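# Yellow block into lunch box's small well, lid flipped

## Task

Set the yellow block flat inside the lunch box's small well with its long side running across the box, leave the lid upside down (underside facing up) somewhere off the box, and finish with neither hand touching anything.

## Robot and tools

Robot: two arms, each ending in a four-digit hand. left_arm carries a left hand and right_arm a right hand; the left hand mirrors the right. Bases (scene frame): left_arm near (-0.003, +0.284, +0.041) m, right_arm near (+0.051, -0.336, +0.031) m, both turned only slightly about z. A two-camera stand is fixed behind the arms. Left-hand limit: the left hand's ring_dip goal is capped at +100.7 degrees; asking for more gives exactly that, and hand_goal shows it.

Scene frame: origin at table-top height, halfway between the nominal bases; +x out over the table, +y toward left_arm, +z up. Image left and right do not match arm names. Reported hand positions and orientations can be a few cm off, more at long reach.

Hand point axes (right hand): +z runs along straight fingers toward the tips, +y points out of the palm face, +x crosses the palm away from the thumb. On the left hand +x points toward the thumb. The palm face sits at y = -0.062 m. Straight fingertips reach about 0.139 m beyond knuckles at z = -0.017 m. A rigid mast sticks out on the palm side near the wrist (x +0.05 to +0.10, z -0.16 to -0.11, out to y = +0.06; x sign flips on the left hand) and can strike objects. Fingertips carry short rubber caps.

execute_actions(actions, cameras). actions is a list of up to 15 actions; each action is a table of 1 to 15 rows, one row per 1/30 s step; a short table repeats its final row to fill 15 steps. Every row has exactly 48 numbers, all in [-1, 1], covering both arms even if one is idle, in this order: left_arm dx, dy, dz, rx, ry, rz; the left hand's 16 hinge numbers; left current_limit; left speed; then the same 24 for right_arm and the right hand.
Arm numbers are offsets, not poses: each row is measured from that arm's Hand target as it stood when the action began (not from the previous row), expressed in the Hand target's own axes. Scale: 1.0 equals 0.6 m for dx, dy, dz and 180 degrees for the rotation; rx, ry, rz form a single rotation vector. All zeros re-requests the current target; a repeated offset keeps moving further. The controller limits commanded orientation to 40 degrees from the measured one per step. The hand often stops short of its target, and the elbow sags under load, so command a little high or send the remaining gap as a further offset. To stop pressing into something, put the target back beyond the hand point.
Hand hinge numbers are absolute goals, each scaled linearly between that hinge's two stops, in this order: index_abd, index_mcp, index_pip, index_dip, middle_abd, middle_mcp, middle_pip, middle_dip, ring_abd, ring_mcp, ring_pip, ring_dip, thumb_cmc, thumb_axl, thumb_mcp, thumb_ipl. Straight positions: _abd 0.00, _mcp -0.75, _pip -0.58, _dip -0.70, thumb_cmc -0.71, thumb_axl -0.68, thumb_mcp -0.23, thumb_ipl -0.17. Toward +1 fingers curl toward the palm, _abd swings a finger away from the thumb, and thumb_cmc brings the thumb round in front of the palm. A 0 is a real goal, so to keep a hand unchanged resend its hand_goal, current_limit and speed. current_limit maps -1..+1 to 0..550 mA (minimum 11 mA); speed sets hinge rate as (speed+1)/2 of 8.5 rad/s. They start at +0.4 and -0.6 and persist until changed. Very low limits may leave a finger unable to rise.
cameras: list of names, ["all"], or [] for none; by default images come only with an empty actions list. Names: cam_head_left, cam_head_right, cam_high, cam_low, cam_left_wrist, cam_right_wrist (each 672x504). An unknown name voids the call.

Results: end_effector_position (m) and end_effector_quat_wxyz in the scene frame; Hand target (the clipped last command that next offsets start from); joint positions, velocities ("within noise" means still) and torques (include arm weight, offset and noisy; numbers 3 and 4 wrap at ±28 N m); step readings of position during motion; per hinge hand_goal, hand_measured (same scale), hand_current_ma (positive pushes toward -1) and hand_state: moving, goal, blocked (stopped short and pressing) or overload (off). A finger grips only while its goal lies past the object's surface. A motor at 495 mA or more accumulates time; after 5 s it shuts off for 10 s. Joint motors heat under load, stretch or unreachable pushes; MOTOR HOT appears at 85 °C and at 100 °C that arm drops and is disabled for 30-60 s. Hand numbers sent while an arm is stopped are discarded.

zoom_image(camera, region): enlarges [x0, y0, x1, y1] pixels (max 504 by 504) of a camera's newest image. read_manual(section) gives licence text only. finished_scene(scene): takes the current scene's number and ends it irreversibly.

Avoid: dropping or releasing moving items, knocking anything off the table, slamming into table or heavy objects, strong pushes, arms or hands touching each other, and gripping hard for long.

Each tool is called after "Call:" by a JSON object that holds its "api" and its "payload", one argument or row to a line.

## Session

Call:
{"api": "execute_actions", "payload": {
  "actions": []
}}

Call:
{"api": "zoom_image", "payload": {
  "camera": "cam_high",
  "region": [200, 120, 480, 330]
}}

Call:
{"api": "zoom_image", "payload": {
  "camera": "cam_head_left",
  "region": [280, 170, 560, 380]
}}

Scene clock: 0.00 s.
left_arm: end_effector_position=(+0.2060, +0.5597, +0.3344) hand_goal=(+0.000, -0.754, -0.576, -0.696, +0.000, -0.754, -0.576, -0.696, +0.000, -0.754, -0.576, -0.696, -0.714, -0.678, -0.226, -0.168) hand_measured=(+0.000, -0.754, -0.576, -0.696, +0.000, -0.754, -0.576, -0.696, +0.000, -0.754, -0.576, -0.696, -0.714, -0.678, -0.226, -0.168) hand_current_ma=(+0, +0, +0, +0, +0, +0, +0, +0, +0, +0, +0, +0, +0, +0, +0, +0) hand_state=(goal, goal, goal, goal, goal, goal, goal, goal, goal, goal, goal, goal, goal, goal, goal, goal) hand_current_limit=0.40 hand_speed=-0.60 end_effector_quat_wxyz=(+0.233, +0.517, +0.645, +0.512) | right_arm: end_effector_position=(+0.2568, -0.1826, +0.1951) hand_goal=(+0.000, -0.754, -0.576, -0.696, +0.000, -0.754, -0.576, -0.696, +0.000, -0.754, -0.576, -0.696, -0.714, -0.678, -0.226, -0.168) hand_measured=(+0.000, -0.754, -0.576, -0.696, +0.000, -0.754, -0.576, -0.696, +0.000, -0.754, -0.576, -0.696, -0.714, -0.678, -0.226, -0.168) hand_current_ma=(+0, +0, +0, +0, +0, +0, +0, +0, +0, +0, +0, +0, +0, +0, +0, +0) hand_state=(goal, goal, goal, goal, goal, goal, goal, goal, goal, goal, goal, goal, goal, goal, goal, goal) hand_current_limit=0.40 hand_speed=-0.60 end_effector_quat_wxyz=(+0.060, +0.649, +0.756, +0.059)
Joint positions: left_arm=[1.404 0.639 0.387 -0.321 0.827 0.69] | right_arm=[1.089 0.776 0.645 -1.348 0.141 0.903]
Joint velocities: within noise
Joint torques (N m): no reading
Motor temperatures (°C): left_arm=[27 32 33 27 28 28] | right_arm=[29 31 29 29 26 29]
Heat: left arm: hottest elbow 33 °C; right arm: hottest shoulder 31 °C.
Hand target: left_arm +0.2071, +0.5613, +0.3616; +0.222, +0.523, +0.626, +0.535 | right_arm +0.2615, -0.1750, +0.2090; +0.058, +0.647, +0.756, +0.079

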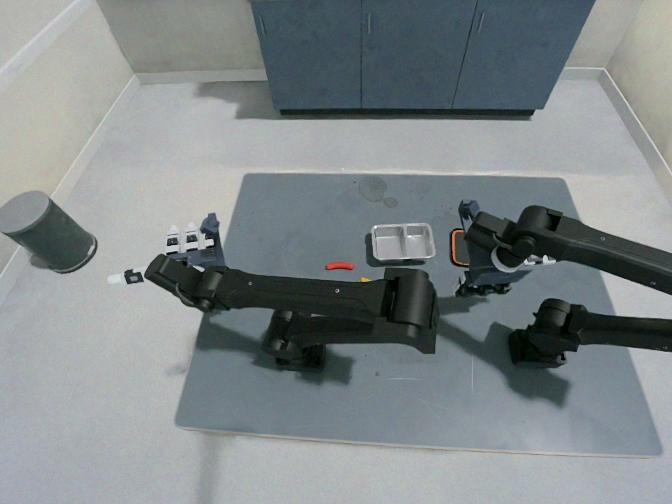

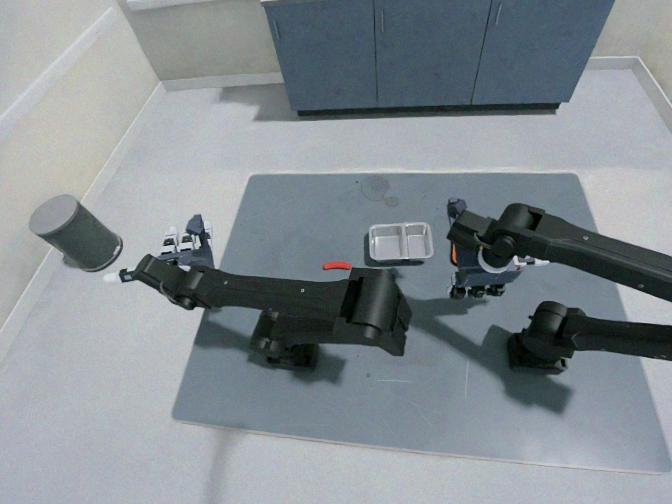

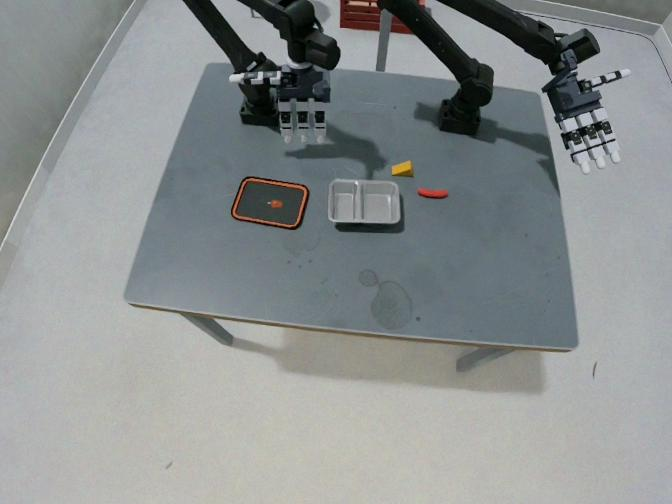

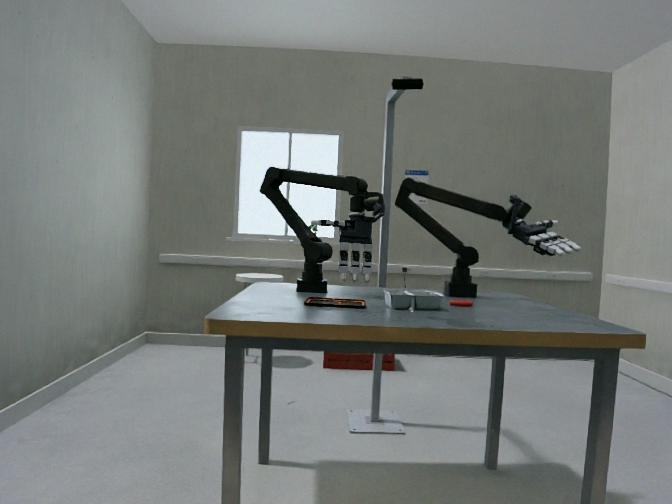

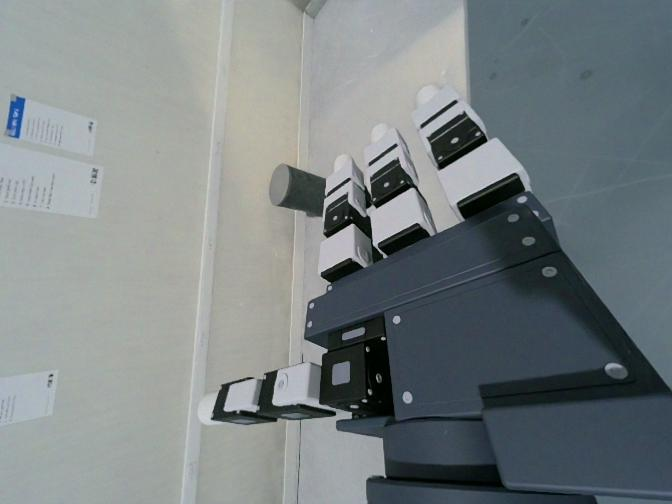

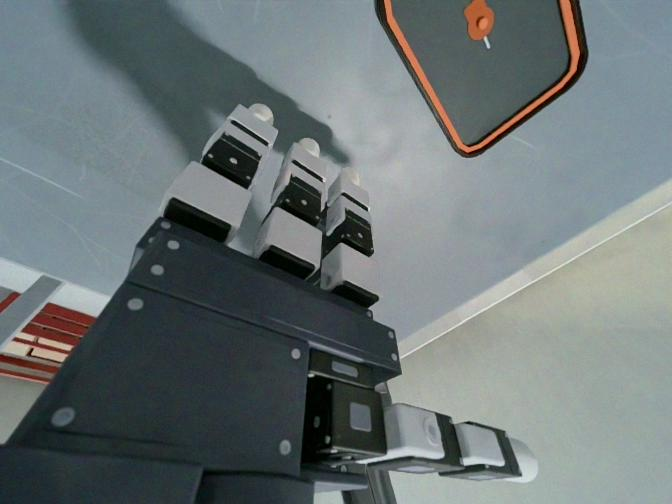

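Scaled by 1.800 from the camera's 672x504 image, which has a finer 960x720 frame.

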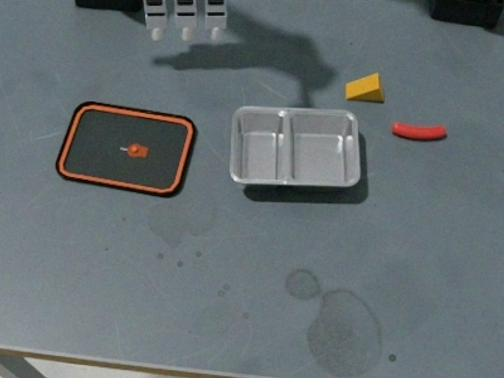

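Scaled by 1.800 from the camera's 672x504 image, which has a finer 960x720 frame.

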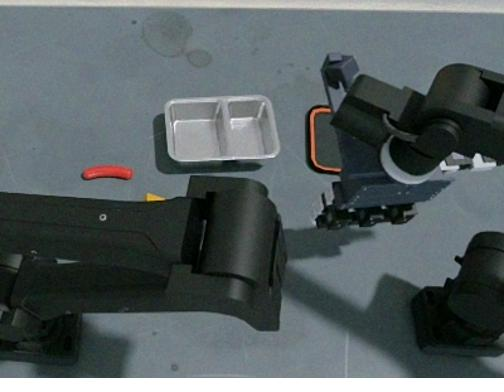

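Call:
{"api": "zoom_image", "payload": {
  "camera": "cam_high",
  "region": [380, 150, 430, 190]
}}

Call:
{"api": "zoom_image", "payload": {
  "camera": "cam_low",
  "region": [370, 270, 490, 320]
}}

Scaled by 10.080 from the camera's 672x504 image, which has a finer 960x720 frame.

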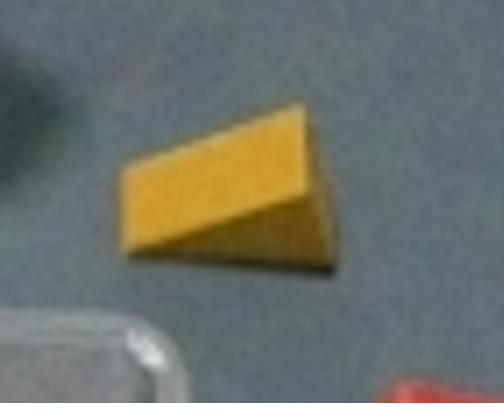

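Scaled by 4.200 from the camera's 672x504 image, which has a finer 960x720 frame.

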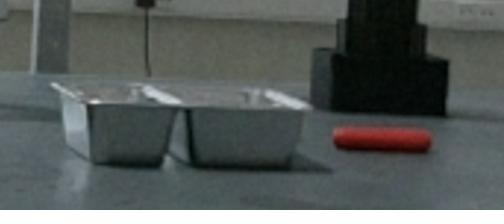

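Call:
{"api": "execute_actions", "payload": {
  "actions": [
    [[-0.163,0.036,0.035,0.106,-0.127,-0.173,0,-0.754,-0.576,-0.696,0,-0.754,-0.576,-0.696,0,-0.754,-0.576,-0.696,-0.714,-0.678,-0.226,-0.168,0.4,-0.6,-0.205,-0.023,-0.05,0,0,0,0,-0.754,-0.576,-0.696,0,-0.754,-0.576,-0.696,0,-0.754,-0.576,-0.696,-0.714,-0.678,-0.226,-0.168,0.4,-0.6]]
  ],
  "cameras": []
}}

Scene clock: 11.93 s.
left_arm: end_effector_position=(+0.2640, +0.4770, +0.3095) hand_goal=(+0.000, -0.754, -0.576, -0.696, +0.000, -0.754, -0.576, -0.696, +0.000, -0.754, -0.576, -0.696, -0.714, -0.678, -0.226, -0.168) hand_measured=(+0.000, -0.764, -0.578, -0.696, +0.000, -0.762, -0.578, -0.696, +0.000, -0.764, -0.578, -0.696, -0.724, -0.678, -0.224, -0.168) hand_current_ma=(+0, -9, +0, +0, +0, -8, +0, +0, +0, -10, +0, +0, -9, +0, +1, +0) hand_state=(goal, goal, goal, goal, goal, goal, goal, goal, goal, goal, goal, goal, goal, goal, goal, goal) hand_current_limit=0.40 hand_speed=-0.60 end_effector_quat_wxyz=(+0.383, +0.456, +0.775, +0.211) | right_arm: end_effector_position=(+0.2568, -0.3011, +0.2172) hand_goal=(+0.000, -0.754, -0.576, -0.696, +0.000, -0.754, -0.576, -0.696, +0.000, -0.754, -0.576, -0.696, -0.714, -0.678, -0.226, -0.168) hand_measured=(+0.000, -0.754, -0.576, -0.696, +0.000, -0.754, -0.576, -0.696, +0.000, -0.754, -0.576, -0.696, -0.716, -0.678, -0.222, -0.168) hand_current_ma=(+2, -1, -1, +0, +1, -1, -1, +0, +1, +0, -2, +0, -4, +2, +11, +1) hand_state=(goal, goal, goal, goal, goal, goal, goal, goal, goal, goal, goal, goal, goal, goal, goal, goal) hand_current_limit=0.40 hand_speed=-0.60 end_effector_quat_wxyz=(+0.057, +0.655, +0.750, +0.068)
Joint positions: left_arm=[1.005 0.567 0.561 -0.968 0.729 0.241] | right_arm=[0.466 0.444 0.604 -1.561 0.049 0.3]
Joint torques (N m): left_arm=[-0.15 -0.32 11.97 0.47 0.46 -0.05] | right_arm=[-0.79 2.43 11.55 0.02 -0.05 -0.31]
Heat: left arm: hottest elbow 35 °C; right arm: hottest shoulder 31 °C.
Hand target: left_arm +0.2684, +0.4807, +0.3467; +0.385, +0.461, +0.764, +0.235 | right_arm +0.2615, -0.2999, +0.2340; +0.058, +0.647, +0.756, +0.079
Off the commanded pose: left_arm 0.038 m, 3 deg | right_arm 0.018 m, 2 deg.
Step readings (end_effector_position of left_arm | right_arm):
0: (+0.2060, +0.5597, +0.3344) | (+0.2568, -0.1826, +0.1951)
1: (+0.2085, +0.5560, +0.3294) | (+0.2576, -0.1867, +0.1951)
2: (+0.2177, +0.5411, +0.3235) | (+0.2606, -0.2029, +0.1966)
4: (+0.2423, +0.4906, +0.3106) | (+0.2611, -0.2593, +0.2073)
8: (+0.2635, +0.4522, +0.3100) | (+0.2526, -0.3149, +0.2316)
15: (+0.2652, +0.4739, +0.3131) | (+0.2557, -0.3081, +0.2185)
No camera images: "cameras" was empty.

Call:
{"api": "execute_actions", "payload": {
  "actions": [
    [[-0.137,-0.0257,0.0975,0.106,-0.127,-0.173,0,-0.754,-0.576,-0.696,0,-0.754,-0.576,-0.696,0,-0.754,-0.576,-0.696,-0.714,-0.678,-0.226,-0.168,0.4,-0.6,-0.205,-0.023,-0.05,0,0,0,0,-0.754,-0.576,-0.696,0,-0.754,-0.576,-0.696,0,-0.754,-0.576,-0.696,-0.714,-0.678,-0.226,-0.168,0.4,-0.6]],
    [[0.0078,-0.162,0.132,0.136,0.055,-0.158,0,-0.754,-0.576,-0.696,0,-0.754,-0.576,-0.696,0,-0.754,-0.576,-0.696,-0.714,-0.678,-0.226,-0.168,0.4,-0.6,0,0,0,0,0,0,0,-0.754,-0.576,-0.696,0,-0.754,-0.576,-0.696,0,-0.754,-0.576,-0.696,-0.714,-0.678,-0.226,-0.168,0.4,-0.6]]
  ],
  "cameras": []
}}

Scene clock: 15.07 s.
left_arm: end_effector_position=(+0.3060, +0.2807, +0.2395) hand_goal=(+0.000, -0.754, -0.576, -0.696, +0.000, -0.754, -0.576, -0.696, +0.000, -0.754, -0.576, -0.696, -0.714, -0.678, -0.226, -0.168) hand_measured=(-0.006, -0.750, -0.574, -0.696, -0.006, -0.750, -0.574, -0.696, -0.004, -0.750, -0.576, -0.696, -0.710, -0.678, -0.224, -0.168) hand_current_ma=(-3, +2, +0, +0, -3, +2, +0, +0, -2, +3, +0, +0, +2, +0, +1, +0) hand_state=(goal, goal, goal, goal, goal, goal, goal, goal, goal, goal, goal, goal, goal, goal, goal, goal) hand_current_limit=0.40 hand_speed=-0.60 end_effector_quat_wxyz=(+0.270, +0.223, +0.858, -0.377) | right_arm: end_effector_position=(+0.2544, -0.4189, +0.2336) hand_goal=(+0.000, -0.754, -0.576, -0.696, +0.000, -0.754, -0.576, -0.696, +0.000, -0.754, -0.576, -0.696, -0.714, -0.678, -0.226, -0.168) hand_measured=(+0.000, -0.754, -0.576, -0.696, +0.000, -0.754, -0.576, -0.696, +0.000, -0.754, -0.576, -0.696, -0.716, -0.678, -0.222, -0.168) hand_current_ma=(+1, -1, -1, +0, +1, +0, -1, +0, +1, +0, -2, +0, -7, +2, +15, +1) hand_state=(goal, goal, goal, goal, goal, goal, goal, goal, goal, goal, goal, goal, goal, goal, goal, goal) hand_current_limit=0.40 hand_speed=-0.60 end_effector_quat_wxyz=(+0.039, +0.654, +0.752, +0.074)
Joint positions: left_arm=[0.339 0.935 0.817 -1.378 0.962 -0.785] | right_arm=[-0.71 0.559 0.679 -1.614 -0.15 -0.87]
Joint torques (N m): left_arm=[1.2 -4.31 10.7 0.96 0.69 -0.1] | right_arm=[-0.97 2.14 13.03 -0.2 -0.39 -0.31]
Heat: left arm: hottest elbow 36 °C; right arm: hottest elbow 32 °C.
Hand target: left_arm +0.3252, +0.2910, +0.2716; +0.305, +0.233, +0.854, -0.351 | right_arm +0.2616, -0.4248, +0.2590; +0.058, +0.647, +0.756, +0.079
Off the commanded pose: left_arm 0.039 m, 5 deg | right_arm 0.027 m, 2 deg.
Step readings (end_effector_position of left_arm | right_arm):
0: (+0.2640, +0.4770, +0.3095) | (+0.2568, -0.3011, +0.2172)
1: (+0.2665, +0.4692, +0.3097) | (+0.2585, -0.3081, +0.2184)
2: (+0.2757, +0.4434, +0.3082) | (+0.2589, -0.3327, +0.2204)
4: (+0.3007, +0.3966, +0.3138) | (+0.2475, -0.3945, +0.2291)
8: (+0.3276, +0.3841, +0.3069) | (+0.2335, -0.4378, +0.2388)
15: (+0.3227, +0.3940, +0.2989) | (+0.2503, -0.4357, +0.2360)
16: (+0.3189, +0.3899, +0.2939) | (+0.2509, -0.4349, +0.2344)
17: (+0.3112, +0.3682, +0.2832) | (+0.2514, -0.4338, +0.2335)
19: (+0.3091, +0.3162, +0.2719) | (+0.2519, -0.4315, +0.2325)
23: (+0.3162, +0.2765, +0.2455) | (+0.2531, -0.4258, +0.2331)
30: (+0.3088, +0.2806, +0.2383) | (+0.2543, -0.4202, +0.2335)
No camera images: "cameras" was empty.

Call:
{"api": "execute_actions", "payload": {
  "actions": [
    [[0.055,-0.059,0.187,0.1359,0.0559,-0.1579,0,-0.754,-0.576,-0.696,0,-0.754,-0.576,-0.696,0,-0.754,-0.576,-0.696,0.357,-0.678,0.112,-0.168,0.4,-0.6,0,0,0,0,0,0,0,-0.754,-0.576,-0.696,0,-0.754,-0.576,-0.696,0,-0.754,-0.576,-0.696,-0.714,-0.678,-0.226,-0.168,0.4,-0.6]]
  ],
  "cameras": ["cam_left_wrist","cam_head_left","cam_high"]
}}

Call:
{"api": "zoom_image", "payload": {
  "camera": "cam_left_wrist",
  "region": [0, 0, 300, 225]
}}

Call:
{"api": "zoom_image", "payload": {
  "camera": "cam_head_left",
  "region": [310, 200, 470, 320]
}}

Scene clock: 17.57 s.
left_arm: end_effector_position=(+0.3077, +0.1878, +0.1803) hand_goal=(+0.000, -0.754, -0.576, -0.696, +0.000, -0.754, -0.576, -0.696, +0.000, -0.754, -0.576, -0.696, +0.356, -0.678, +0.112, -0.168) hand_measured=(-0.004, -0.744, -0.574, -0.696, -0.004, -0.744, -0.574, -0.696, -0.004, -0.742, -0.574, -0.696, +0.354, -0.678, +0.110, -0.168) hand_current_ma=(-2, +9, +1, +0, -2, +8, +1, +0, -2, +12, +0, +0, -1, +0, -2, +0) hand_state=(goal, goal, goal, goal, goal, goal, goal, goal, goal, goal, goal, goal, goal, goal, goal, goal) hand_current_limit=0.40 hand_speed=-0.60 end_effector_quat_wxyz=(+0.066, +0.108, +0.816, -0.563) | right_arm: end_effector_position=(+0.2546, -0.4185, +0.2337) hand_goal=(+0.000, -0.754, -0.576, -0.696, +0.000, -0.754, -0.576, -0.696, +0.000, -0.754, -0.576, -0.696, -0.714, -0.678, -0.226, -0.168) hand_measured=(+0.000, -0.754, -0.576, -0.696, +0.000, -0.754, -0.576, -0.696, +0.000, -0.754, -0.576, -0.696, -0.716, -0.678, -0.222, -0.168) hand_current_ma=(+1, -1, -1, +0, +1, +0, -1, +0, +1, +0, -2, +0, -7, +2, +15, +1) hand_state=(goal, goal, goal, goal, goal, goal, goal, goal, goal, goal, goal, goal, goal, goal, goal, goal) hand_current_limit=0.40 hand_speed=-0.60 end_effector_quat_wxyz=(+0.039, +0.653, +0.752, +0.075)
Joint positions: left_arm=[0.133 1.315 0.883 -1.456 1.186 -0.982] | right_arm=[-0.71 0.559 0.679 -1.614 -0.152 -0.872]
Joint torques (N m): left_arm=[1.14 -7.88 8.79 -1.21 1.3 -0.09] | right_arm=[-1.03 2.02 13.09 -0.23 -0.41 -0.31]
Heat: left arm: hottest elbow 36 °C; right arm: hottest elbow 33 °C.
Hand target: left_arm +0.3204, +0.1909, +0.2016; +0.080, +0.106, +0.815, -0.564 | right_arm +0.2616, -0.4248, +0.2590; +0.058, +0.647, +0.756, +0.079
Off the commanded pose: left_arm 0.025 m, 2 deg | right_arm 0.027 m, 2 deg.
Step readings (end_effector_position of left_arm | right_arm):
0: (+0.3060, +0.2807, +0.2395) | (+0.2544, -0.4189, +0.2336)
1: (+0.3046, +0.2720, +0.2397) | (+0.2544, -0.4189, +0.2336)
2: (+0.3009, +0.2487, +0.2398) | (+0.2546, -0.4187, +0.2337)
4: (+0.3063, +0.2130, +0.2261) | (+0.2546, -0.4185, +0.2337)
8: (+0.3112, +0.1873, +0.1720) | (+0.2546, -0.4185, +0.2337)
15: (+0.3091, +0.1878, +0.1755) | (+0.2546, -0.4185, +0.2337)
Images, in order (width x height): cam_head_left 672x504, cam_high 672x504, cam_left_wrist 672x504.

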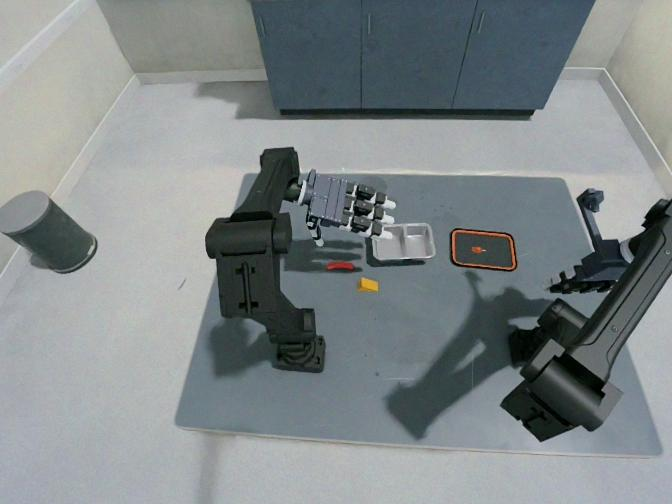

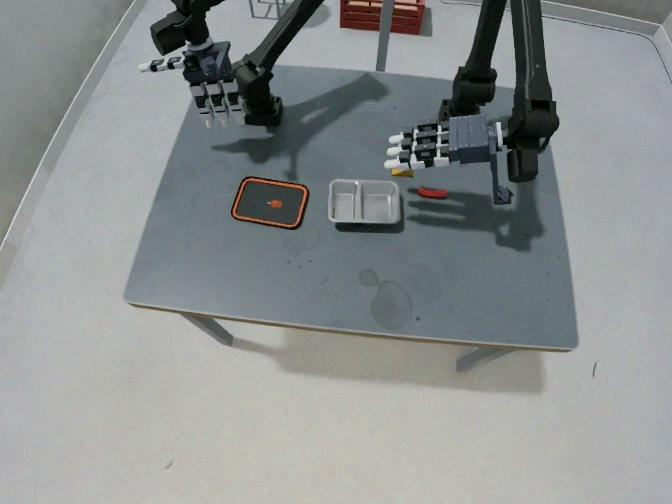

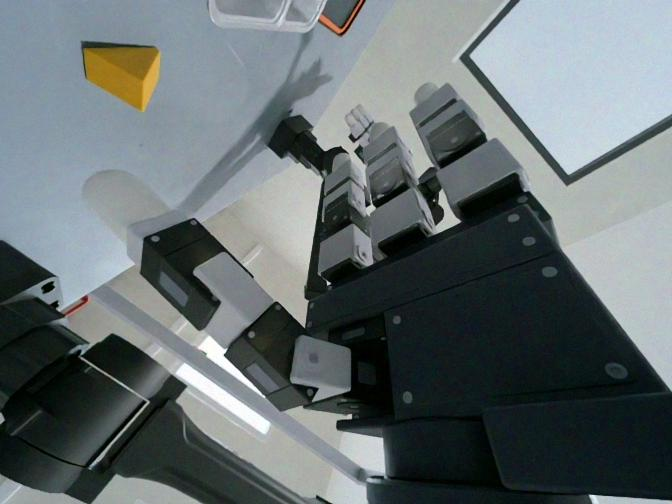

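Scaled by 1.680 from the camera's 672x504 image, which has a finer 960x720 frame.

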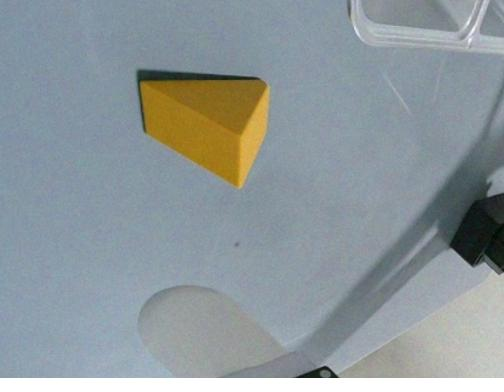

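Scaled by 3.150 from the camera's 672x504 image, which has a finer 960x720 frame.

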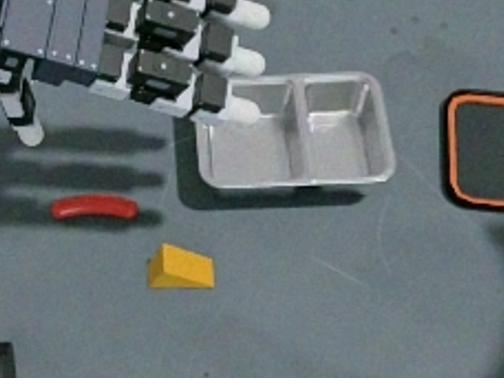

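Call:
{"api": "execute_actions", "payload": {
  "actions": [
    [[0.0344,0.0401,0.13,0,0,0,0,-0.754,-0.576,-0.696,0,-0.754,-0.576,-0.696,0,-0.754,-0.576,-0.696,0.357,-0.678,0.112,-0.168,0.4,-0.6,0,0,0,0,0,0,0,-0.754,-0.576,-0.696,0,-0.754,-0.576,-0.696,0,-0.754,-0.576,-0.696,-0.714,-0.678,-0.226,-0.168,0.4,-0.6]],
    [[0.0344,0.0401,0.13,0,0,0,0,-0.754,-0.576,-0.696,0,-0.754,-0.576,-0.696,0,-0.754,-0.576,-0.696,0.357,-0.678,0.112,-0.168,0.4,-0.6,0,0,0,0,0,0,0,-0.754,-0.576,-0.696,0,-0.754,-0.576,-0.696,0,-0.754,-0.576,-0.696,-0.714,-0.678,-0.226,-0.168,0.4,-0.6]]
  ],
  "cameras": ["cam_left_wrist"]
}}

Call:
{"api": "zoom_image", "payload": {
  "camera": "cam_left_wrist",
  "region": [0, 0, 300, 225]
}}

Scene clock: 24.80 s.
left_arm: end_effector_position=(+0.2874, +0.0654, +0.0845) hand_goal=(+0.000, -0.754, -0.576, -0.696, +0.000, -0.754, -0.576, -0.696, +0.000, -0.754, -0.576, -0.696, +0.356, -0.678, +0.112, -0.168) hand_measured=(-0.002, -0.746, -0.574, -0.696, -0.002, -0.746, -0.574, -0.696, -0.002, -0.744, -0.574, -0.696, +0.356, -0.678, +0.110, -0.168) hand_current_ma=(-1, +8, +1, +0, -1, +7, +1, +0, +0, +10, +1, +0, +0, +0, -1, +0) hand_state=(goal, goal, goal, goal, goal, goal, goal, goal, goal, goal, goal, goal, goal, goal, goal, goal) hand_current_limit=0.40 hand_speed=-0.60 end_effector_quat_wxyz=(+0.058, +0.104, +0.819, -0.561) | right_arm: end_effector_position=(+0.2546, -0.4185, +0.2337) hand_goal=(+0.000, -0.754, -0.576, -0.696, +0.000, -0.754, -0.576, -0.696, +0.000, -0.754, -0.576, -0.696, -0.714, -0.678, -0.226, -0.168) hand_measured=(+0.000, -0.754, -0.576, -0.696, +0.000, -0.754, -0.576, -0.696, +0.000, -0.754, -0.576, -0.696, -0.716, -0.678, -0.222, -0.168) hand_current_ma=(+1, -1, -1, +0, +1, +0, -1, +0, +1, +0, -2, +0, -7, +2, +15, +1) hand_state=(goal, goal, goal, goal, goal, goal, goal, goal, goal, goal, goal, goal, goal, goal, goal, goal) hand_current_limit=0.40 hand_speed=-0.60 end_effector_quat_wxyz=(+0.039, +0.653, +0.752, +0.075)
Joint positions: left_arm=[-0.269 1.314 0.552 -0.212 1.115 -1.988] | right_arm=[-0.71 0.559 0.679 -1.614 -0.152 -0.872]
Joint torques (N m): left_arm=[0.67 -8.12 5.07 1.94 0.65 -0.1] | right_arm=[-1.08 2.2 13.03 -0.21 -0.41 -0.32]
Motor temperatures (°C): left_arm=[27 32 37 27 29 28] | right_arm=[29 31 35 29 26 29]
Heat: left arm: hottest elbow 37 °C; right arm: hottest elbow 35 °C.
Hand target: left_arm +0.2949, +0.0647, +0.0931; +0.080, +0.106, +0.815, -0.564 | right_arm +0.2616, -0.4248, +0.2590; +0.058, +0.647, +0.756, +0.079
Off the commanded pose: left_arm 0.011 m, 3 deg | right_arm 0.027 m, 2 deg.
Step readings (end_effector_position of left_arm | right_arm):
0: (+0.3077, +0.1878, +0.1803) | (+0.2546, -0.4185, +0.2337)
1: (+0.3084, +0.1824, +0.1786) | (+0.2546, -0.4185, +0.2337)
2: (+0.3148, +0.1737, +0.1733) | (+0.2546, -0.4185, +0.2337)
4: (+0.3118, +0.1518, +0.1573) | (+0.2546, -0.4185, +0.2337)
8: (+0.3017, +0.1253, +0.1403) | (+0.2546, -0.4185, +0.2337)
15: (+0.3069, +0.1277, +0.1395) | (+0.2546, -0.4185, +0.2337)
16: (+0.3074, +0.1241, +0.1375) | (+0.2546, -0.4185, +0.2337)
17: (+0.3122, +0.1167, +0.1323) | (+0.2546, -0.4185, +0.2337)
19: (+0.3045, +0.0936, +0.1138) | (+0.2546, -0.4185, +0.2337)
23: (+0.2861, +0.0665, +0.0848) | (+0.2546, -0.4185, +0.2337)
30: (+0.2898, +0.0661, +0.0812) | (+0.2546, -0.4185, +0.2337)
Images, in order (width x height): cam_left_wrist 672x504.

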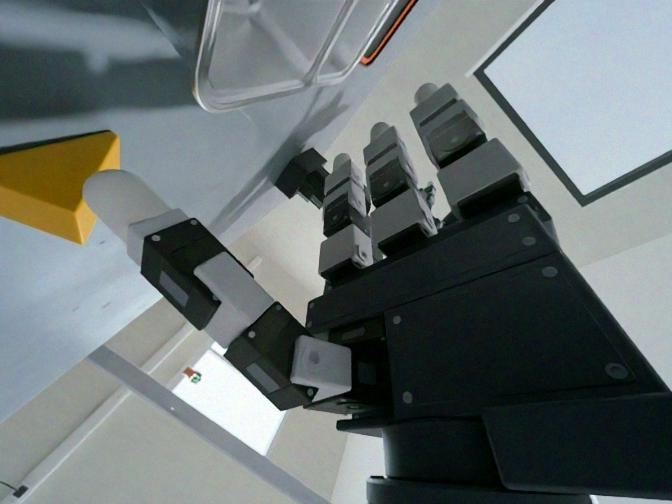

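Scaled by 1.680 from the camera's 672x504 image, which has a finer 960x720 frame.

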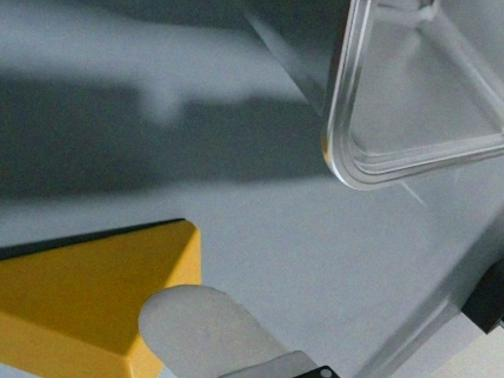

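Call:
{"api": "execute_actions", "payload": {
  "actions": [
    [[0.017,0.0615,0.015,0,0,0,0,-0.754,-0.576,-0.696,0,-0.754,-0.576,-0.696,0,-0.754,-0.576,-0.696,0.357,-0.678,0.112,-0.168,0.4,-0.6,0,0,0,0,0,0,0,-0.754,-0.576,-0.696,0,-0.754,-0.576,-0.696,0,-0.754,-0.576,-0.696,-0.714,-0.678,-0.226,-0.168,0.4,-0.6]]
  ],
  "cameras": ["cam_left_wrist"]
}}

Call:
{"api": "zoom_image", "payload": {
  "camera": "cam_left_wrist",
  "region": [0, 0, 300, 225]
}}

Scene clock: 26.60 s.
left_arm: end_effector_position=(+0.2808, +0.0680, +0.0446) hand_goal=(+0.000, -0.754, -0.576, -0.696, +0.000, -0.754, -0.576, -0.696, +0.000, -0.754, -0.576, -0.696, +0.356, -0.678, +0.112, -0.168) hand_measured=(-0.002, -0.746, -0.574, -0.696, -0.002, -0.746, -0.574, -0.696, -0.002, -0.744, -0.574, -0.696, +0.356, -0.678, +0.110, -0.168) hand_current_ma=(-1, +7, +1, +0, -1, +7, +1, +0, +0, +10, +1, +0, +0, +0, -1, +0) hand_state=(goal, goal, goal, goal, goal, goal, goal, goal, goal, goal, goal, goal, goal, goal, goal, goal) hand_current_limit=0.40 hand_speed=-0.60 end_effector_quat_wxyz=(+0.056, +0.103, +0.820, -0.560) | right_arm: end_effector_position=(+0.2546, -0.4185, +0.2337) hand_goal=(+0.000, -0.754, -0.576, -0.696, +0.000, -0.754, -0.576, -0.696, +0.000, -0.754, -0.576, -0.696, -0.714, -0.678, -0.226, -0.168) hand_measured=(+0.000, -0.754, -0.576, -0.696, +0.000, -0.754, -0.576, -0.696, +0.000, -0.754, -0.576, -0.696, -0.716, -0.678, -0.222, -0.168) hand_current_ma=(+1, -1, -1, +0, +1, +0, -1, +0, +1, +0, -2, +0, -7, +2, +15, +1) hand_state=(goal, goal, goal, goal, goal, goal, goal, goal, goal, goal, goal, goal, goal, goal, goal, goal) hand_current_limit=0.40 hand_speed=-0.60 end_effector_quat_wxyz=(+0.039, +0.653, +0.752, +0.075)
Joint positions: left_arm=[-0.267 1.417 0.496 -0.065 1.115 -1.983] | right_arm=[-0.71 0.559 0.679 -1.614 -0.152 -0.872]
Joint torques (N m): left_arm=[1.79 -8.12 4.81 1.89 0.75 -0.05] | right_arm=[-0.97 2.2 13.07 -0.23 -0.4 -0.32]
Heat: left arm: hottest elbow 36 °C; right arm: hottest elbow 36 °C.
Hand target: left_arm +0.2949, +0.0697, +0.0541; +0.080, +0.106, +0.815, -0.564 | right_arm +0.2616, -0.4248, +0.2590; +0.058, +0.647, +0.756, +0.079
Off the commanded pose: left_arm 0.017 m, 3 deg | right_arm 0.027 m, 2 deg.
Step readings (end_effector_position of left_arm | right_arm):
0: (+0.2874, +0.0654, +0.0845) | (+0.2546, -0.4185, +0.2337)
1: (+0.2875, +0.0651, +0.0829) | (+0.2546, -0.4185, +0.2337)
2: (+0.2912, +0.0649, +0.0791) | (+0.2546, -0.4185, +0.2337)
4: (+0.2881, +0.0658, +0.0658) | (+0.2546, -0.4185, +0.2337)
8: (+0.2779, +0.0689, +0.0444) | (+0.2546, -0.4185, +0.2337)
15: (+0.2805, +0.0681, +0.0445) | (+0.2546, -0.4185, +0.2337)
Images, in order (width x height): cam_left_wrist 672x504.

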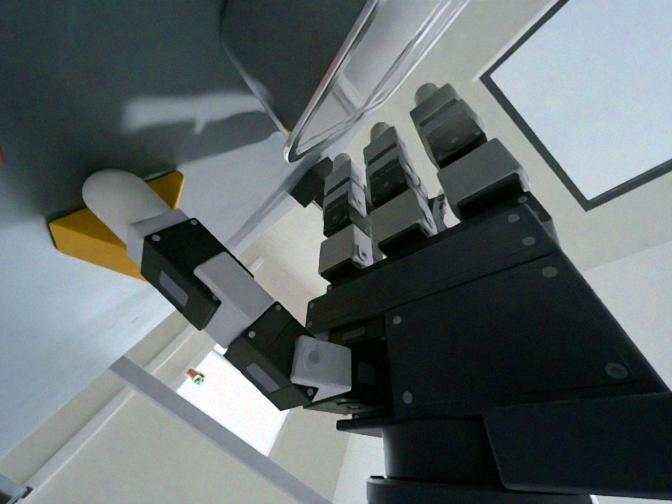

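Scaled by 1.680 from the camera's 672x504 image, which has a finer 960x720 frame.

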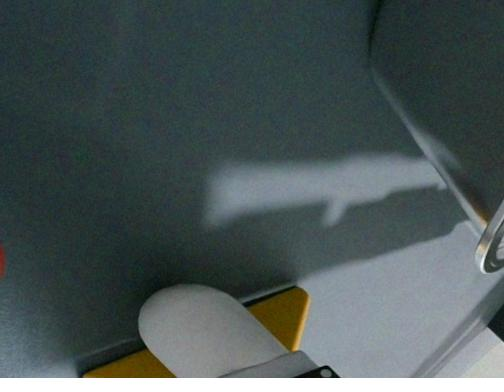

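Call:
{"api": "execute_actions", "payload": {
  "actions": [
    [[0.04,-0.011,-0.0005,0,0,0,0,-0.754,-0.576,-0.696,0,-0.754,-0.576,-0.696,0,-0.754,-0.576,-0.696,0.357,-0.678,0.112,-0.168,0.4,-0.6,0,0,0,0,0,0,0,-0.754,-0.576,-0.696,0,-0.754,-0.576,-0.696,0,-0.754,-0.576,-0.696,-0.714,-0.678,-0.226,-0.168,0.4,-0.6]],
    [[0.04,-0.011,-0.0005,0,0,0,0,-0.754,-0.576,-0.696,0,-0.754,-0.576,-0.696,0,-0.754,-0.576,-0.696,0.357,-0.678,0.112,-0.168,0.4,-0.6,0,0,0,0,0,0,0,-0.754,-0.576,-0.696,0,-0.754,-0.576,-0.696,0,-0.754,-0.576,-0.696,-0.714,-0.678,-0.226,-0.168,0.4,-0.6]]
  ],
  "cameras": ["cam_left_wrist","cam_head_left"]
}}

Call:
{"api": "zoom_image", "payload": {
  "camera": "cam_left_wrist",
  "region": [0, 0, 300, 225]
}}

Call:
{"api": "zoom_image", "payload": {
  "camera": "cam_head_left",
  "region": [310, 200, 470, 320]
}}

Scene clock: 29.00 s.
left_arm: end_effector_position=(+0.2378, +0.0763, +0.0453) hand_goal=(+0.000, -0.754, -0.576, -0.696, +0.000, -0.754, -0.576, -0.696, +0.000, -0.754, -0.576, -0.696, +0.356, -0.678, +0.112, -0.168) hand_measured=(-0.002, -0.744, -0.574, -0.696, -0.002, -0.746, -0.574, -0.696, -0.002, -0.744, -0.574, -0.696, +0.358, -0.678, +0.110, -0.168) hand_current_ma=(-1, +8, +1, +0, -1, +8, +1, +0, +0, +10, +1, +0, +1, +0, -1, +0) hand_state=(goal, goal, goal, goal, goal, goal, goal, goal, goal, goal, goal, goal, goal, goal, goal, goal) hand_current_limit=0.40 hand_speed=-0.60 end_effector_quat_wxyz=(+0.065, +0.094, +0.821, -0.559) | right_arm: end_effector_position=(+0.2546, -0.4185, +0.2337) hand_goal=(+0.000, -0.754, -0.576, -0.696, +0.000, -0.754, -0.576, -0.696, +0.000, -0.754, -0.576, -0.696, -0.714, -0.678, -0.226, -0.168) hand_measured=(+0.000, -0.754, -0.576, -0.696, +0.000, -0.754, -0.576, -0.696, +0.000, -0.754, -0.576, -0.696, -0.716, -0.678, -0.222, -0.168) hand_current_ma=(+1, -1, -1, +0, +1, +0, -1, +0, +1, +0, -2, +0, -7, +2, +15, +1) hand_state=(goal, goal, goal, goal, goal, goal, goal, goal, goal, goal, goal, goal, goal, goal, goal, goal) hand_current_limit=0.40 hand_speed=-0.60 end_effector_quat_wxyz=(+0.039, +0.653, +0.752, +0.075)
Joint positions: left_arm=[-0.288 1.282 0.36 0.015 1.086 -2.065] | right_arm=[-0.71 0.559 0.679 -1.614 -0.152 -0.872]
Joint torques (N m): left_arm=[-0.21 -6.48 4.88 2.07 0.59 -0.11] | right_arm=[-1.08 2.2 13.05 -0.2 -0.41 -0.32]
Heat: left arm: hottest elbow 36 °C; right arm: hottest elbow 36 °C.
Hand target: left_arm +0.2451, +0.0697, +0.0542; +0.080, +0.106, +0.815, -0.564 | right_arm +0.2616, -0.4248, +0.2590; +0.058, +0.647, +0.756, +0.079
Off the commanded pose: left_arm 0.013 m, 2 deg | right_arm 0.027 m, 2 deg.
Step readings (end_effector_position of left_arm | right_arm):
0: (+0.2808, +0.0680, +0.0446) | (+0.2546, -0.4185, +0.2337)
1: (+0.2793, +0.0688, +0.0436) | (+0.2546, -0.4185, +0.2337)
2: (+0.2779, +0.0703, +0.0438) | (+0.2546, -0.4185, +0.2337)
4: (+0.2674, +0.0735, +0.0429) | (+0.2546, -0.4185, +0.2337)
8: (+0.2598, +0.0752, +0.0443) | (+0.2546, -0.4185, +0.2337)
15: (+0.2612, +0.0750, +0.0446) | (+0.2546, -0.4185, +0.2337)
16: (+0.2606, +0.0757, +0.0439) | (+0.2546, -0.4185, +0.2337)
17: (+0.2590, +0.0772, +0.0439) | (+0.2546, -0.4185, +0.2337)
19: (+0.2476, +0.0783, +0.0434) | (+0.2546, -0.4185, +0.2337)
23: (+0.2365, +0.0768, +0.0447) | (+0.2546, -0.4185, +0.2337)
30: (+0.2379, +0.0763, +0.0453) | (+0.2546, -0.4185, +0.2337)
Images, in order (width x height): cam_head_left 672x504, cam_left_wrist 672x504.

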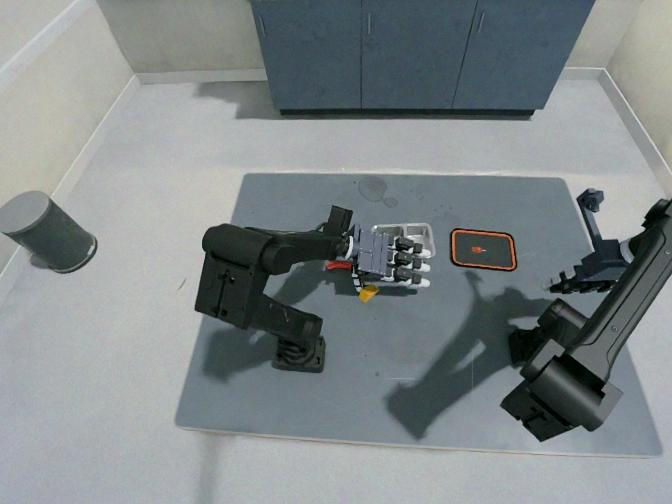

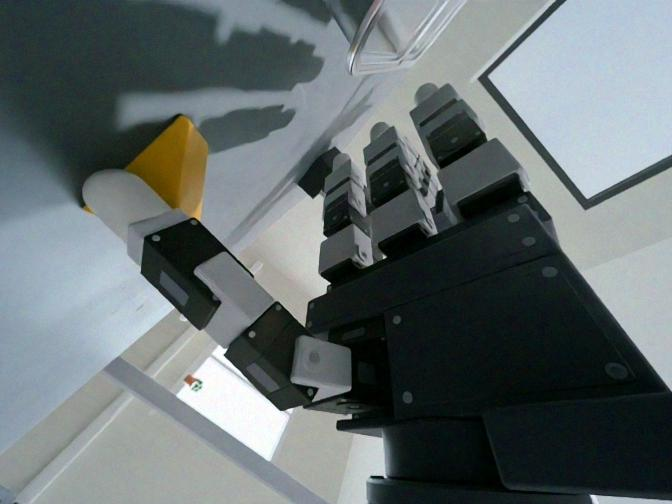

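Scaled by 1.680 from the camera's 672x504 image, which has a finer 960x720 frame.

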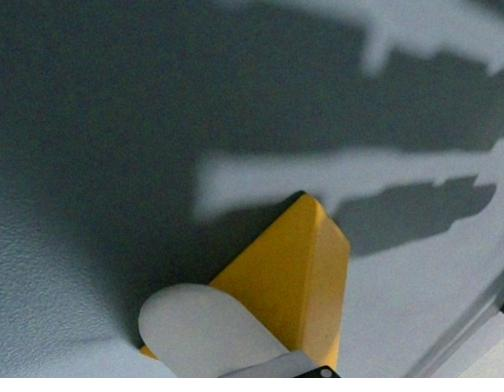

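Scaled by 3.150 from the camera's 672x504 image, which has a finer 960x720 frame.

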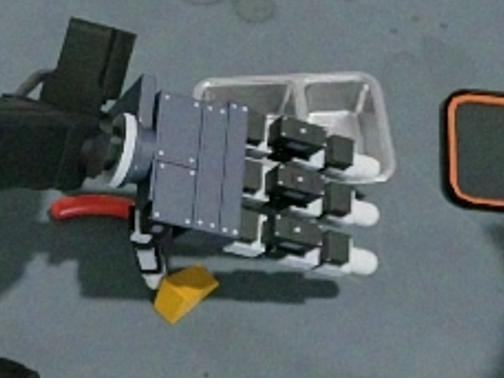

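Call:
{"api": "execute_actions", "payload": {
  "actions": [
    [[0.032,-0.0088,-0.0004,0,0,0,0,-0.754,-0.576,-0.696,0,-0.754,-0.576,-0.696,0,-0.754,-0.576,-0.696,0.357,-0.678,0.112,-0.168,0.4,-0.6,0,0,0,0,0,0,0,-0.754,-0.576,-0.696,0,-0.754,-0.576,-0.696,0,-0.754,-0.576,-0.696,-0.714,-0.678,-0.226,-0.168,0.4,-0.6]]
  ],
  "cameras": ["cam_left_wrist","cam_head_left"]
}}

Call:
{"api": "zoom_image", "payload": {
  "camera": "cam_left_wrist",
  "region": [0, 0, 300, 225]
}}

Call:
{"api": "zoom_image", "payload": {
  "camera": "cam_head_left",
  "region": [310, 200, 470, 320]
}}

Scene clock: 32.03 s.
left_arm: end_effector_position=(+0.2226, +0.0761, +0.0473) hand_goal=(+0.000, -0.754, -0.576, -0.696, +0.000, -0.754, -0.576, -0.696, +0.000, -0.754, -0.576, -0.696, +0.356, -0.678, +0.112, -0.168) hand_measured=(-0.002, -0.744, -0.574, -0.696, -0.002, -0.746, -0.574, -0.696, -0.002, -0.744, -0.574, -0.696, +0.358, -0.678, +0.110, -0.168) hand_current_ma=(-1, +8, +1, +0, -1, +8, +1, +0, +0, +10, +1, +0, +1, +0, -1, +0) hand_state=(goal, goal, goal, goal, goal, goal, goal, goal, goal, goal, goal, goal, goal, goal, goal, goal) hand_current_limit=0.40 hand_speed=-0.60 end_effector_quat_wxyz=(+0.068, +0.105, +0.820, -0.559) | right_arm: end_effector_position=(+0.2546, -0.4185, +0.2337) hand_goal=(+0.000, -0.754, -0.576, -0.696, +0.000, -0.754, -0.576, -0.696, +0.000, -0.754, -0.576, -0.696, -0.714, -0.678, -0.226, -0.168) hand_measured=(+0.000, -0.754, -0.576, -0.696, +0.000, -0.754, -0.576, -0.696, +0.000, -0.754, -0.576, -0.696, -0.716, -0.678, -0.222, -0.168) hand_current_ma=(+1, -1, -1, +0, +1, +0, -1, +0, +1, +0, -2, +0, -7, +2, +15, +1) hand_state=(goal, goal, goal, goal, goal, goal, goal, goal, goal, goal, goal, goal, goal, goal, goal, goal) hand_current_limit=0.40 hand_speed=-0.60 end_effector_quat_wxyz=(+0.039, +0.653, +0.752, +0.075)
Joint positions: left_arm=[-0.308 1.226 0.321 0.016 1.08 -2.066] | right_arm=[-0.71 0.559 0.679 -1.614 -0.152 -0.872]
Joint torques (N m): left_arm=[-0.26 -5.6 4.88 1.52 0.62 -0.09] | right_arm=[-1.26 2.32 13.05 -0.17 -0.42 -0.32]
Heat: left arm: hottest elbow 36 °C; right arm: hottest elbow 37 °C.
Hand target: left_arm +0.2252, +0.0697, +0.0543; +0.080, +0.106, +0.815, -0.564 | right_arm +0.2616, -0.4248, +0.2590; +0.058, +0.647, +0.756, +0.079
Off the commanded pose: left_arm 0.010 m, 2 deg | right_arm 0.027 m, 2 deg.
joint sent to its limit (left arm) — joint 6 (wrist roll), lower limit. The joint targets are off in position, not in orientation.
Step readings (end_effector_position of left_arm | right_arm):
0: (+0.2378, +0.0763, +0.0453) | (+0.2546, -0.4185, +0.2337)
1: (+0.2369, +0.0768, +0.0447) | (+0.2546, -0.4185, +0.2337)
2: (+0.2345, +0.0777, +0.0444) | (+0.2546, -0.4185, +0.2337)
4: (+0.2266, +0.0775, +0.0450) | (+0.2546, -0.4185, +0.2337)
8: (+0.2226, +0.0761, +0.0473) | (+0.2546, -0.4185, +0.2337)
15: (+0.2226, +0.0761, +0.0473) | (+0.2546, -0.4185, +0.2337)
Images, in order (width x height): cam_head_left 672x504, cam_left_wrist 672x504.

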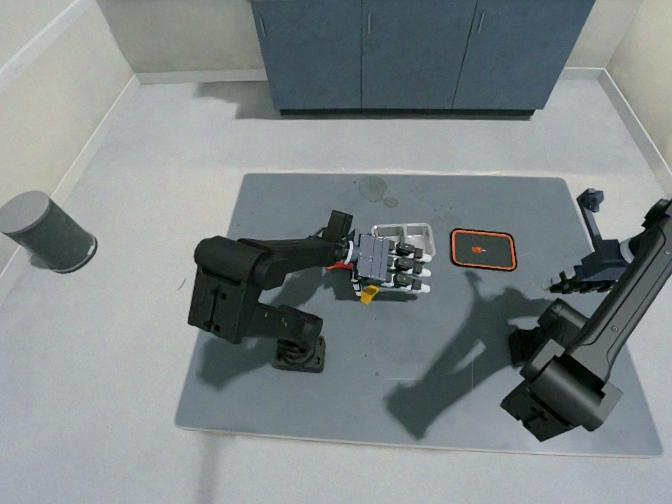

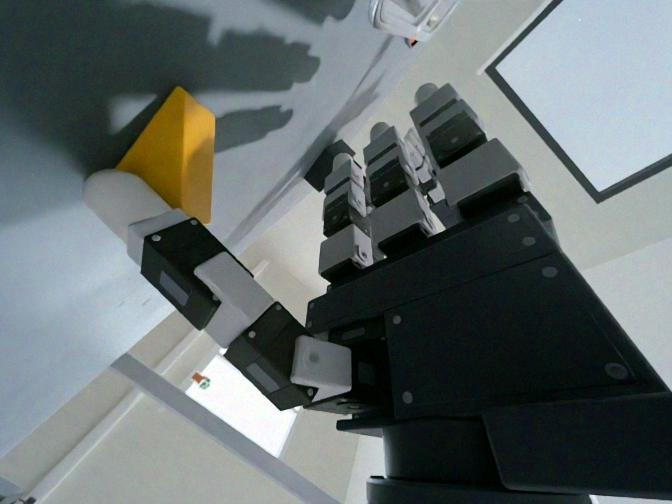

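Scaled by 1.680 from the camera's 672x504 image, which has a finer 960x720 frame.

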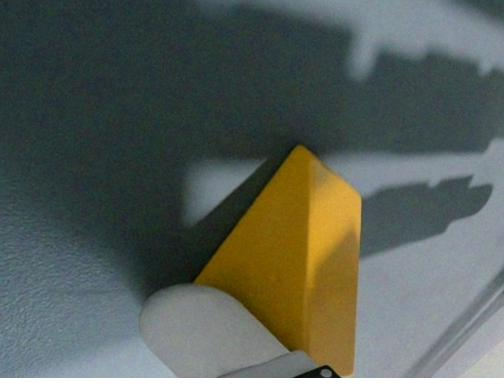

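Scaled by 3.150 from the camera's 672x504 image, which has a finer 960x720 frame.

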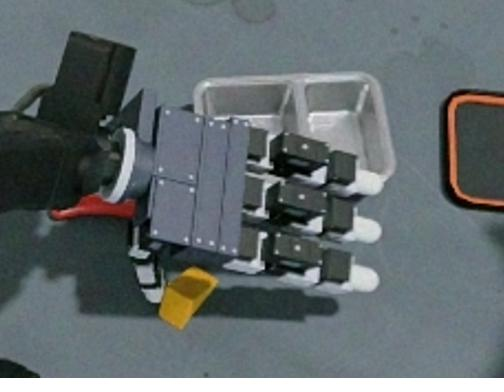

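Call:
{"api": "execute_actions", "payload": {
  "actions": [
    [[0.0217,-0.0023,-0.0095,0,0,0,0,-0.754,-0.576,-0.696,0,-0.754,-0.576,-0.696,0,-0.754,-0.576,-0.696,0.357,-0.678,0.112,-0.168,0.4,-0.6,0,0,0,0,0,0,0,-0.754,-0.576,-0.696,0,-0.754,-0.576,-0.696,0,-0.754,-0.576,-0.696,-0.714,-0.678,-0.226,-0.168,0.4,-0.6]],
    [[0.001,-0.01,0.025,0,0,0,0,-0.754,-0.576,-0.696,0,-0.754,-0.576,-0.696,0,-0.754,-0.576,-0.696,0.357,-0.678,0.112,-0.168,0.4,-0.6,0,0,0,0,0,0,0,-0.754,-0.576,-0.696,0,-0.754,-0.576,-0.696,0,-0.754,-0.576,-0.696,-0.714,-0.678,-0.226,-0.168,0.4,-0.6]],
    [[0.001,-0.01,0.025,0,0,0,0,-0.754,-0.576,-0.696,0,-0.754,-0.576,-0.696,0,-0.754,-0.576,-0.696,0.357,-0.678,0.112,-0.168,0.4,-0.6,0,0,0,0,0,0,0,-0.754,-0.576,-0.696,0,-0.754,-0.576,-0.696,0,-0.754,-0.576,-0.696,-0.714,-0.678,-0.226,-0.168,0.4,-0.6]]
  ],
  "cameras": ["cam_left_wrist"]
}}

Call:
{"api": "zoom_image", "payload": {
  "camera": "cam_left_wrist",
  "region": [0, 0, 300, 225]
}}

Scene clock: 37.40 s.
left_arm: end_effector_position=(+0.1891, +0.0598, +0.0393) hand_goal=(+0.000, -0.754, -0.576, -0.696, +0.000, -0.754, -0.576, -0.696, +0.000, -0.754, -0.576, -0.696, +0.356, -0.678, +0.112, -0.168) hand_measured=(-0.002, -0.744, -0.574, -0.696, -0.002, -0.744, -0.574, -0.696, -0.002, -0.742, -0.574, -0.696, +0.364, -0.674, +0.106, -0.172) hand_current_ma=(-1, +10, +1, +0, -1, +8, +1, +0, +0, +11, +1, +0, +6, +2, -5, -3) hand_state=(goal, goal, goal, goal, goal, goal, goal, goal, goal, goal, goal, goal, goal, goal, goal, goal) hand_current_limit=0.40 hand_speed=-0.60 end_effector_quat_wxyz=(+0.033, +0.138, +0.821, -0.553) | right_arm: end_effector_position=(+0.2546, -0.4185, +0.2337) hand_goal=(+0.000, -0.754, -0.576, -0.696, +0.000, -0.754, -0.576, -0.696, +0.000, -0.754, -0.576, -0.696, -0.714, -0.678, -0.226, -0.168) hand_measured=(+0.000, -0.754, -0.576, -0.696, +0.000, -0.754, -0.576, -0.696, +0.000, -0.754, -0.576, -0.696, -0.716, -0.678, -0.222, -0.168) hand_current_ma=(+1, -1, -1, +0, +1, +0, -1, +0, +1, +0, -2, +0, -7, +2, +15, +1) hand_state=(goal, goal, goal, goal, goal, goal, goal, goal, goal, goal, goal, goal, goal, goal, goal, goal) hand_current_limit=0.40 hand_speed=-0.60 end_effector_quat_wxyz=(+0.039, +0.653, +0.752, +0.075)
Joint positions: left_arm=[-0.419 1.217 0.295 0.016 1.059 -2.079] | right_arm=[-0.71 0.559 0.679 -1.614 -0.152 -0.872]
Joint torques (N m): left_arm=[-0.32 -3.84 7.75 1.28 0.61 -0.08] | right_arm=[-1.03 2.32 13.08 -0.18 -0.42 -0.32]
Heat: left arm: hottest elbow 36 °C; right arm: hottest elbow 38 °C.
Hand target: left_arm +0.2082, +0.0436, +0.0543; +0.080, +0.106, +0.815, -0.564 | right_arm +0.2616, -0.4248, +0.2590; +0.058, +0.647, +0.756, +0.079
Off the commanded pose: left_arm 0.029 m, 7 deg | right_arm 0.027 m, 2 deg.
joint sent to its limit (left arm) — joint 6 (wrist roll), lower limit. The joint targets are off in position and orientation.
Step readings (end_effector_position of left_arm | right_arm):
0: (+0.2226, +0.0761, +0.0473) | (+0.2546, -0.4185, +0.2337)
1: (+0.2217, +0.0767, +0.0469) | (+0.2546, -0.4185, +0.2337)
2: (+0.2197, +0.0774, +0.0469) | (+0.2546, -0.4185, +0.2337)
4: (+0.2142, +0.0793, +0.0469) | (+0.2546, -0.4185, +0.2337)
8: (+0.2119, +0.0800, +0.0484) | (+0.2546, -0.4185, +0.2337)
15: (+0.2119, +0.0800, +0.0484) | (+0.2546, -0.4185, +0.2337)
16: (+0.2116, +0.0797, +0.0481) | (+0.2546, -0.4185, +0.2337)
17: (+0.2100, +0.0781, +0.0472) | (+0.2546, -0.4185, +0.2337)
19: (+0.2036, +0.0725, +0.0460) | (+0.2546, -0.4185, +0.2337)
23: (+0.1974, +0.0681, +0.0436) | (+0.2546, -0.4185, +0.2337)
30: (+0.1974, +0.0681, +0.0436) | (+0.2546, -0.4185, +0.2337)
31: (+0.1974, +0.0684, +0.0431) | (+0.2546, -0.4185, +0.2337)
32: (+0.1967, +0.0672, +0.0417) | (+0.2546, -0.4185, +0.2337)
34: (+0.1903, +0.0633, +0.0391) | (+0.2546, -0.4185, +0.2337)
38: (+0.1886, +0.0601, +0.0392) | (+0.2546, -0.4185, +0.2337)
45: (+0.1891, +0.0598, +0.0393) | (+0.2546, -0.4185, +0.2337)
Images, in order (width x height): cam_left_wrist 672x504.

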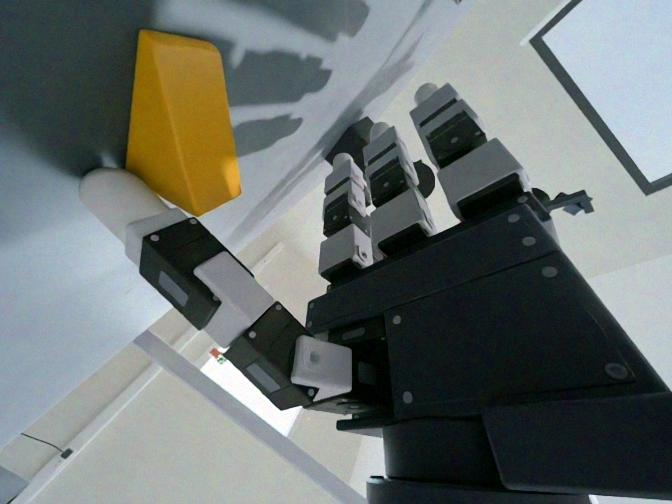

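Scaled by 1.680 from the camera's 672x504 image, which has a finer 960x720 frame.

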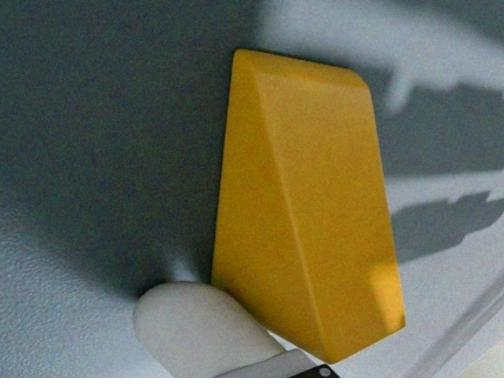

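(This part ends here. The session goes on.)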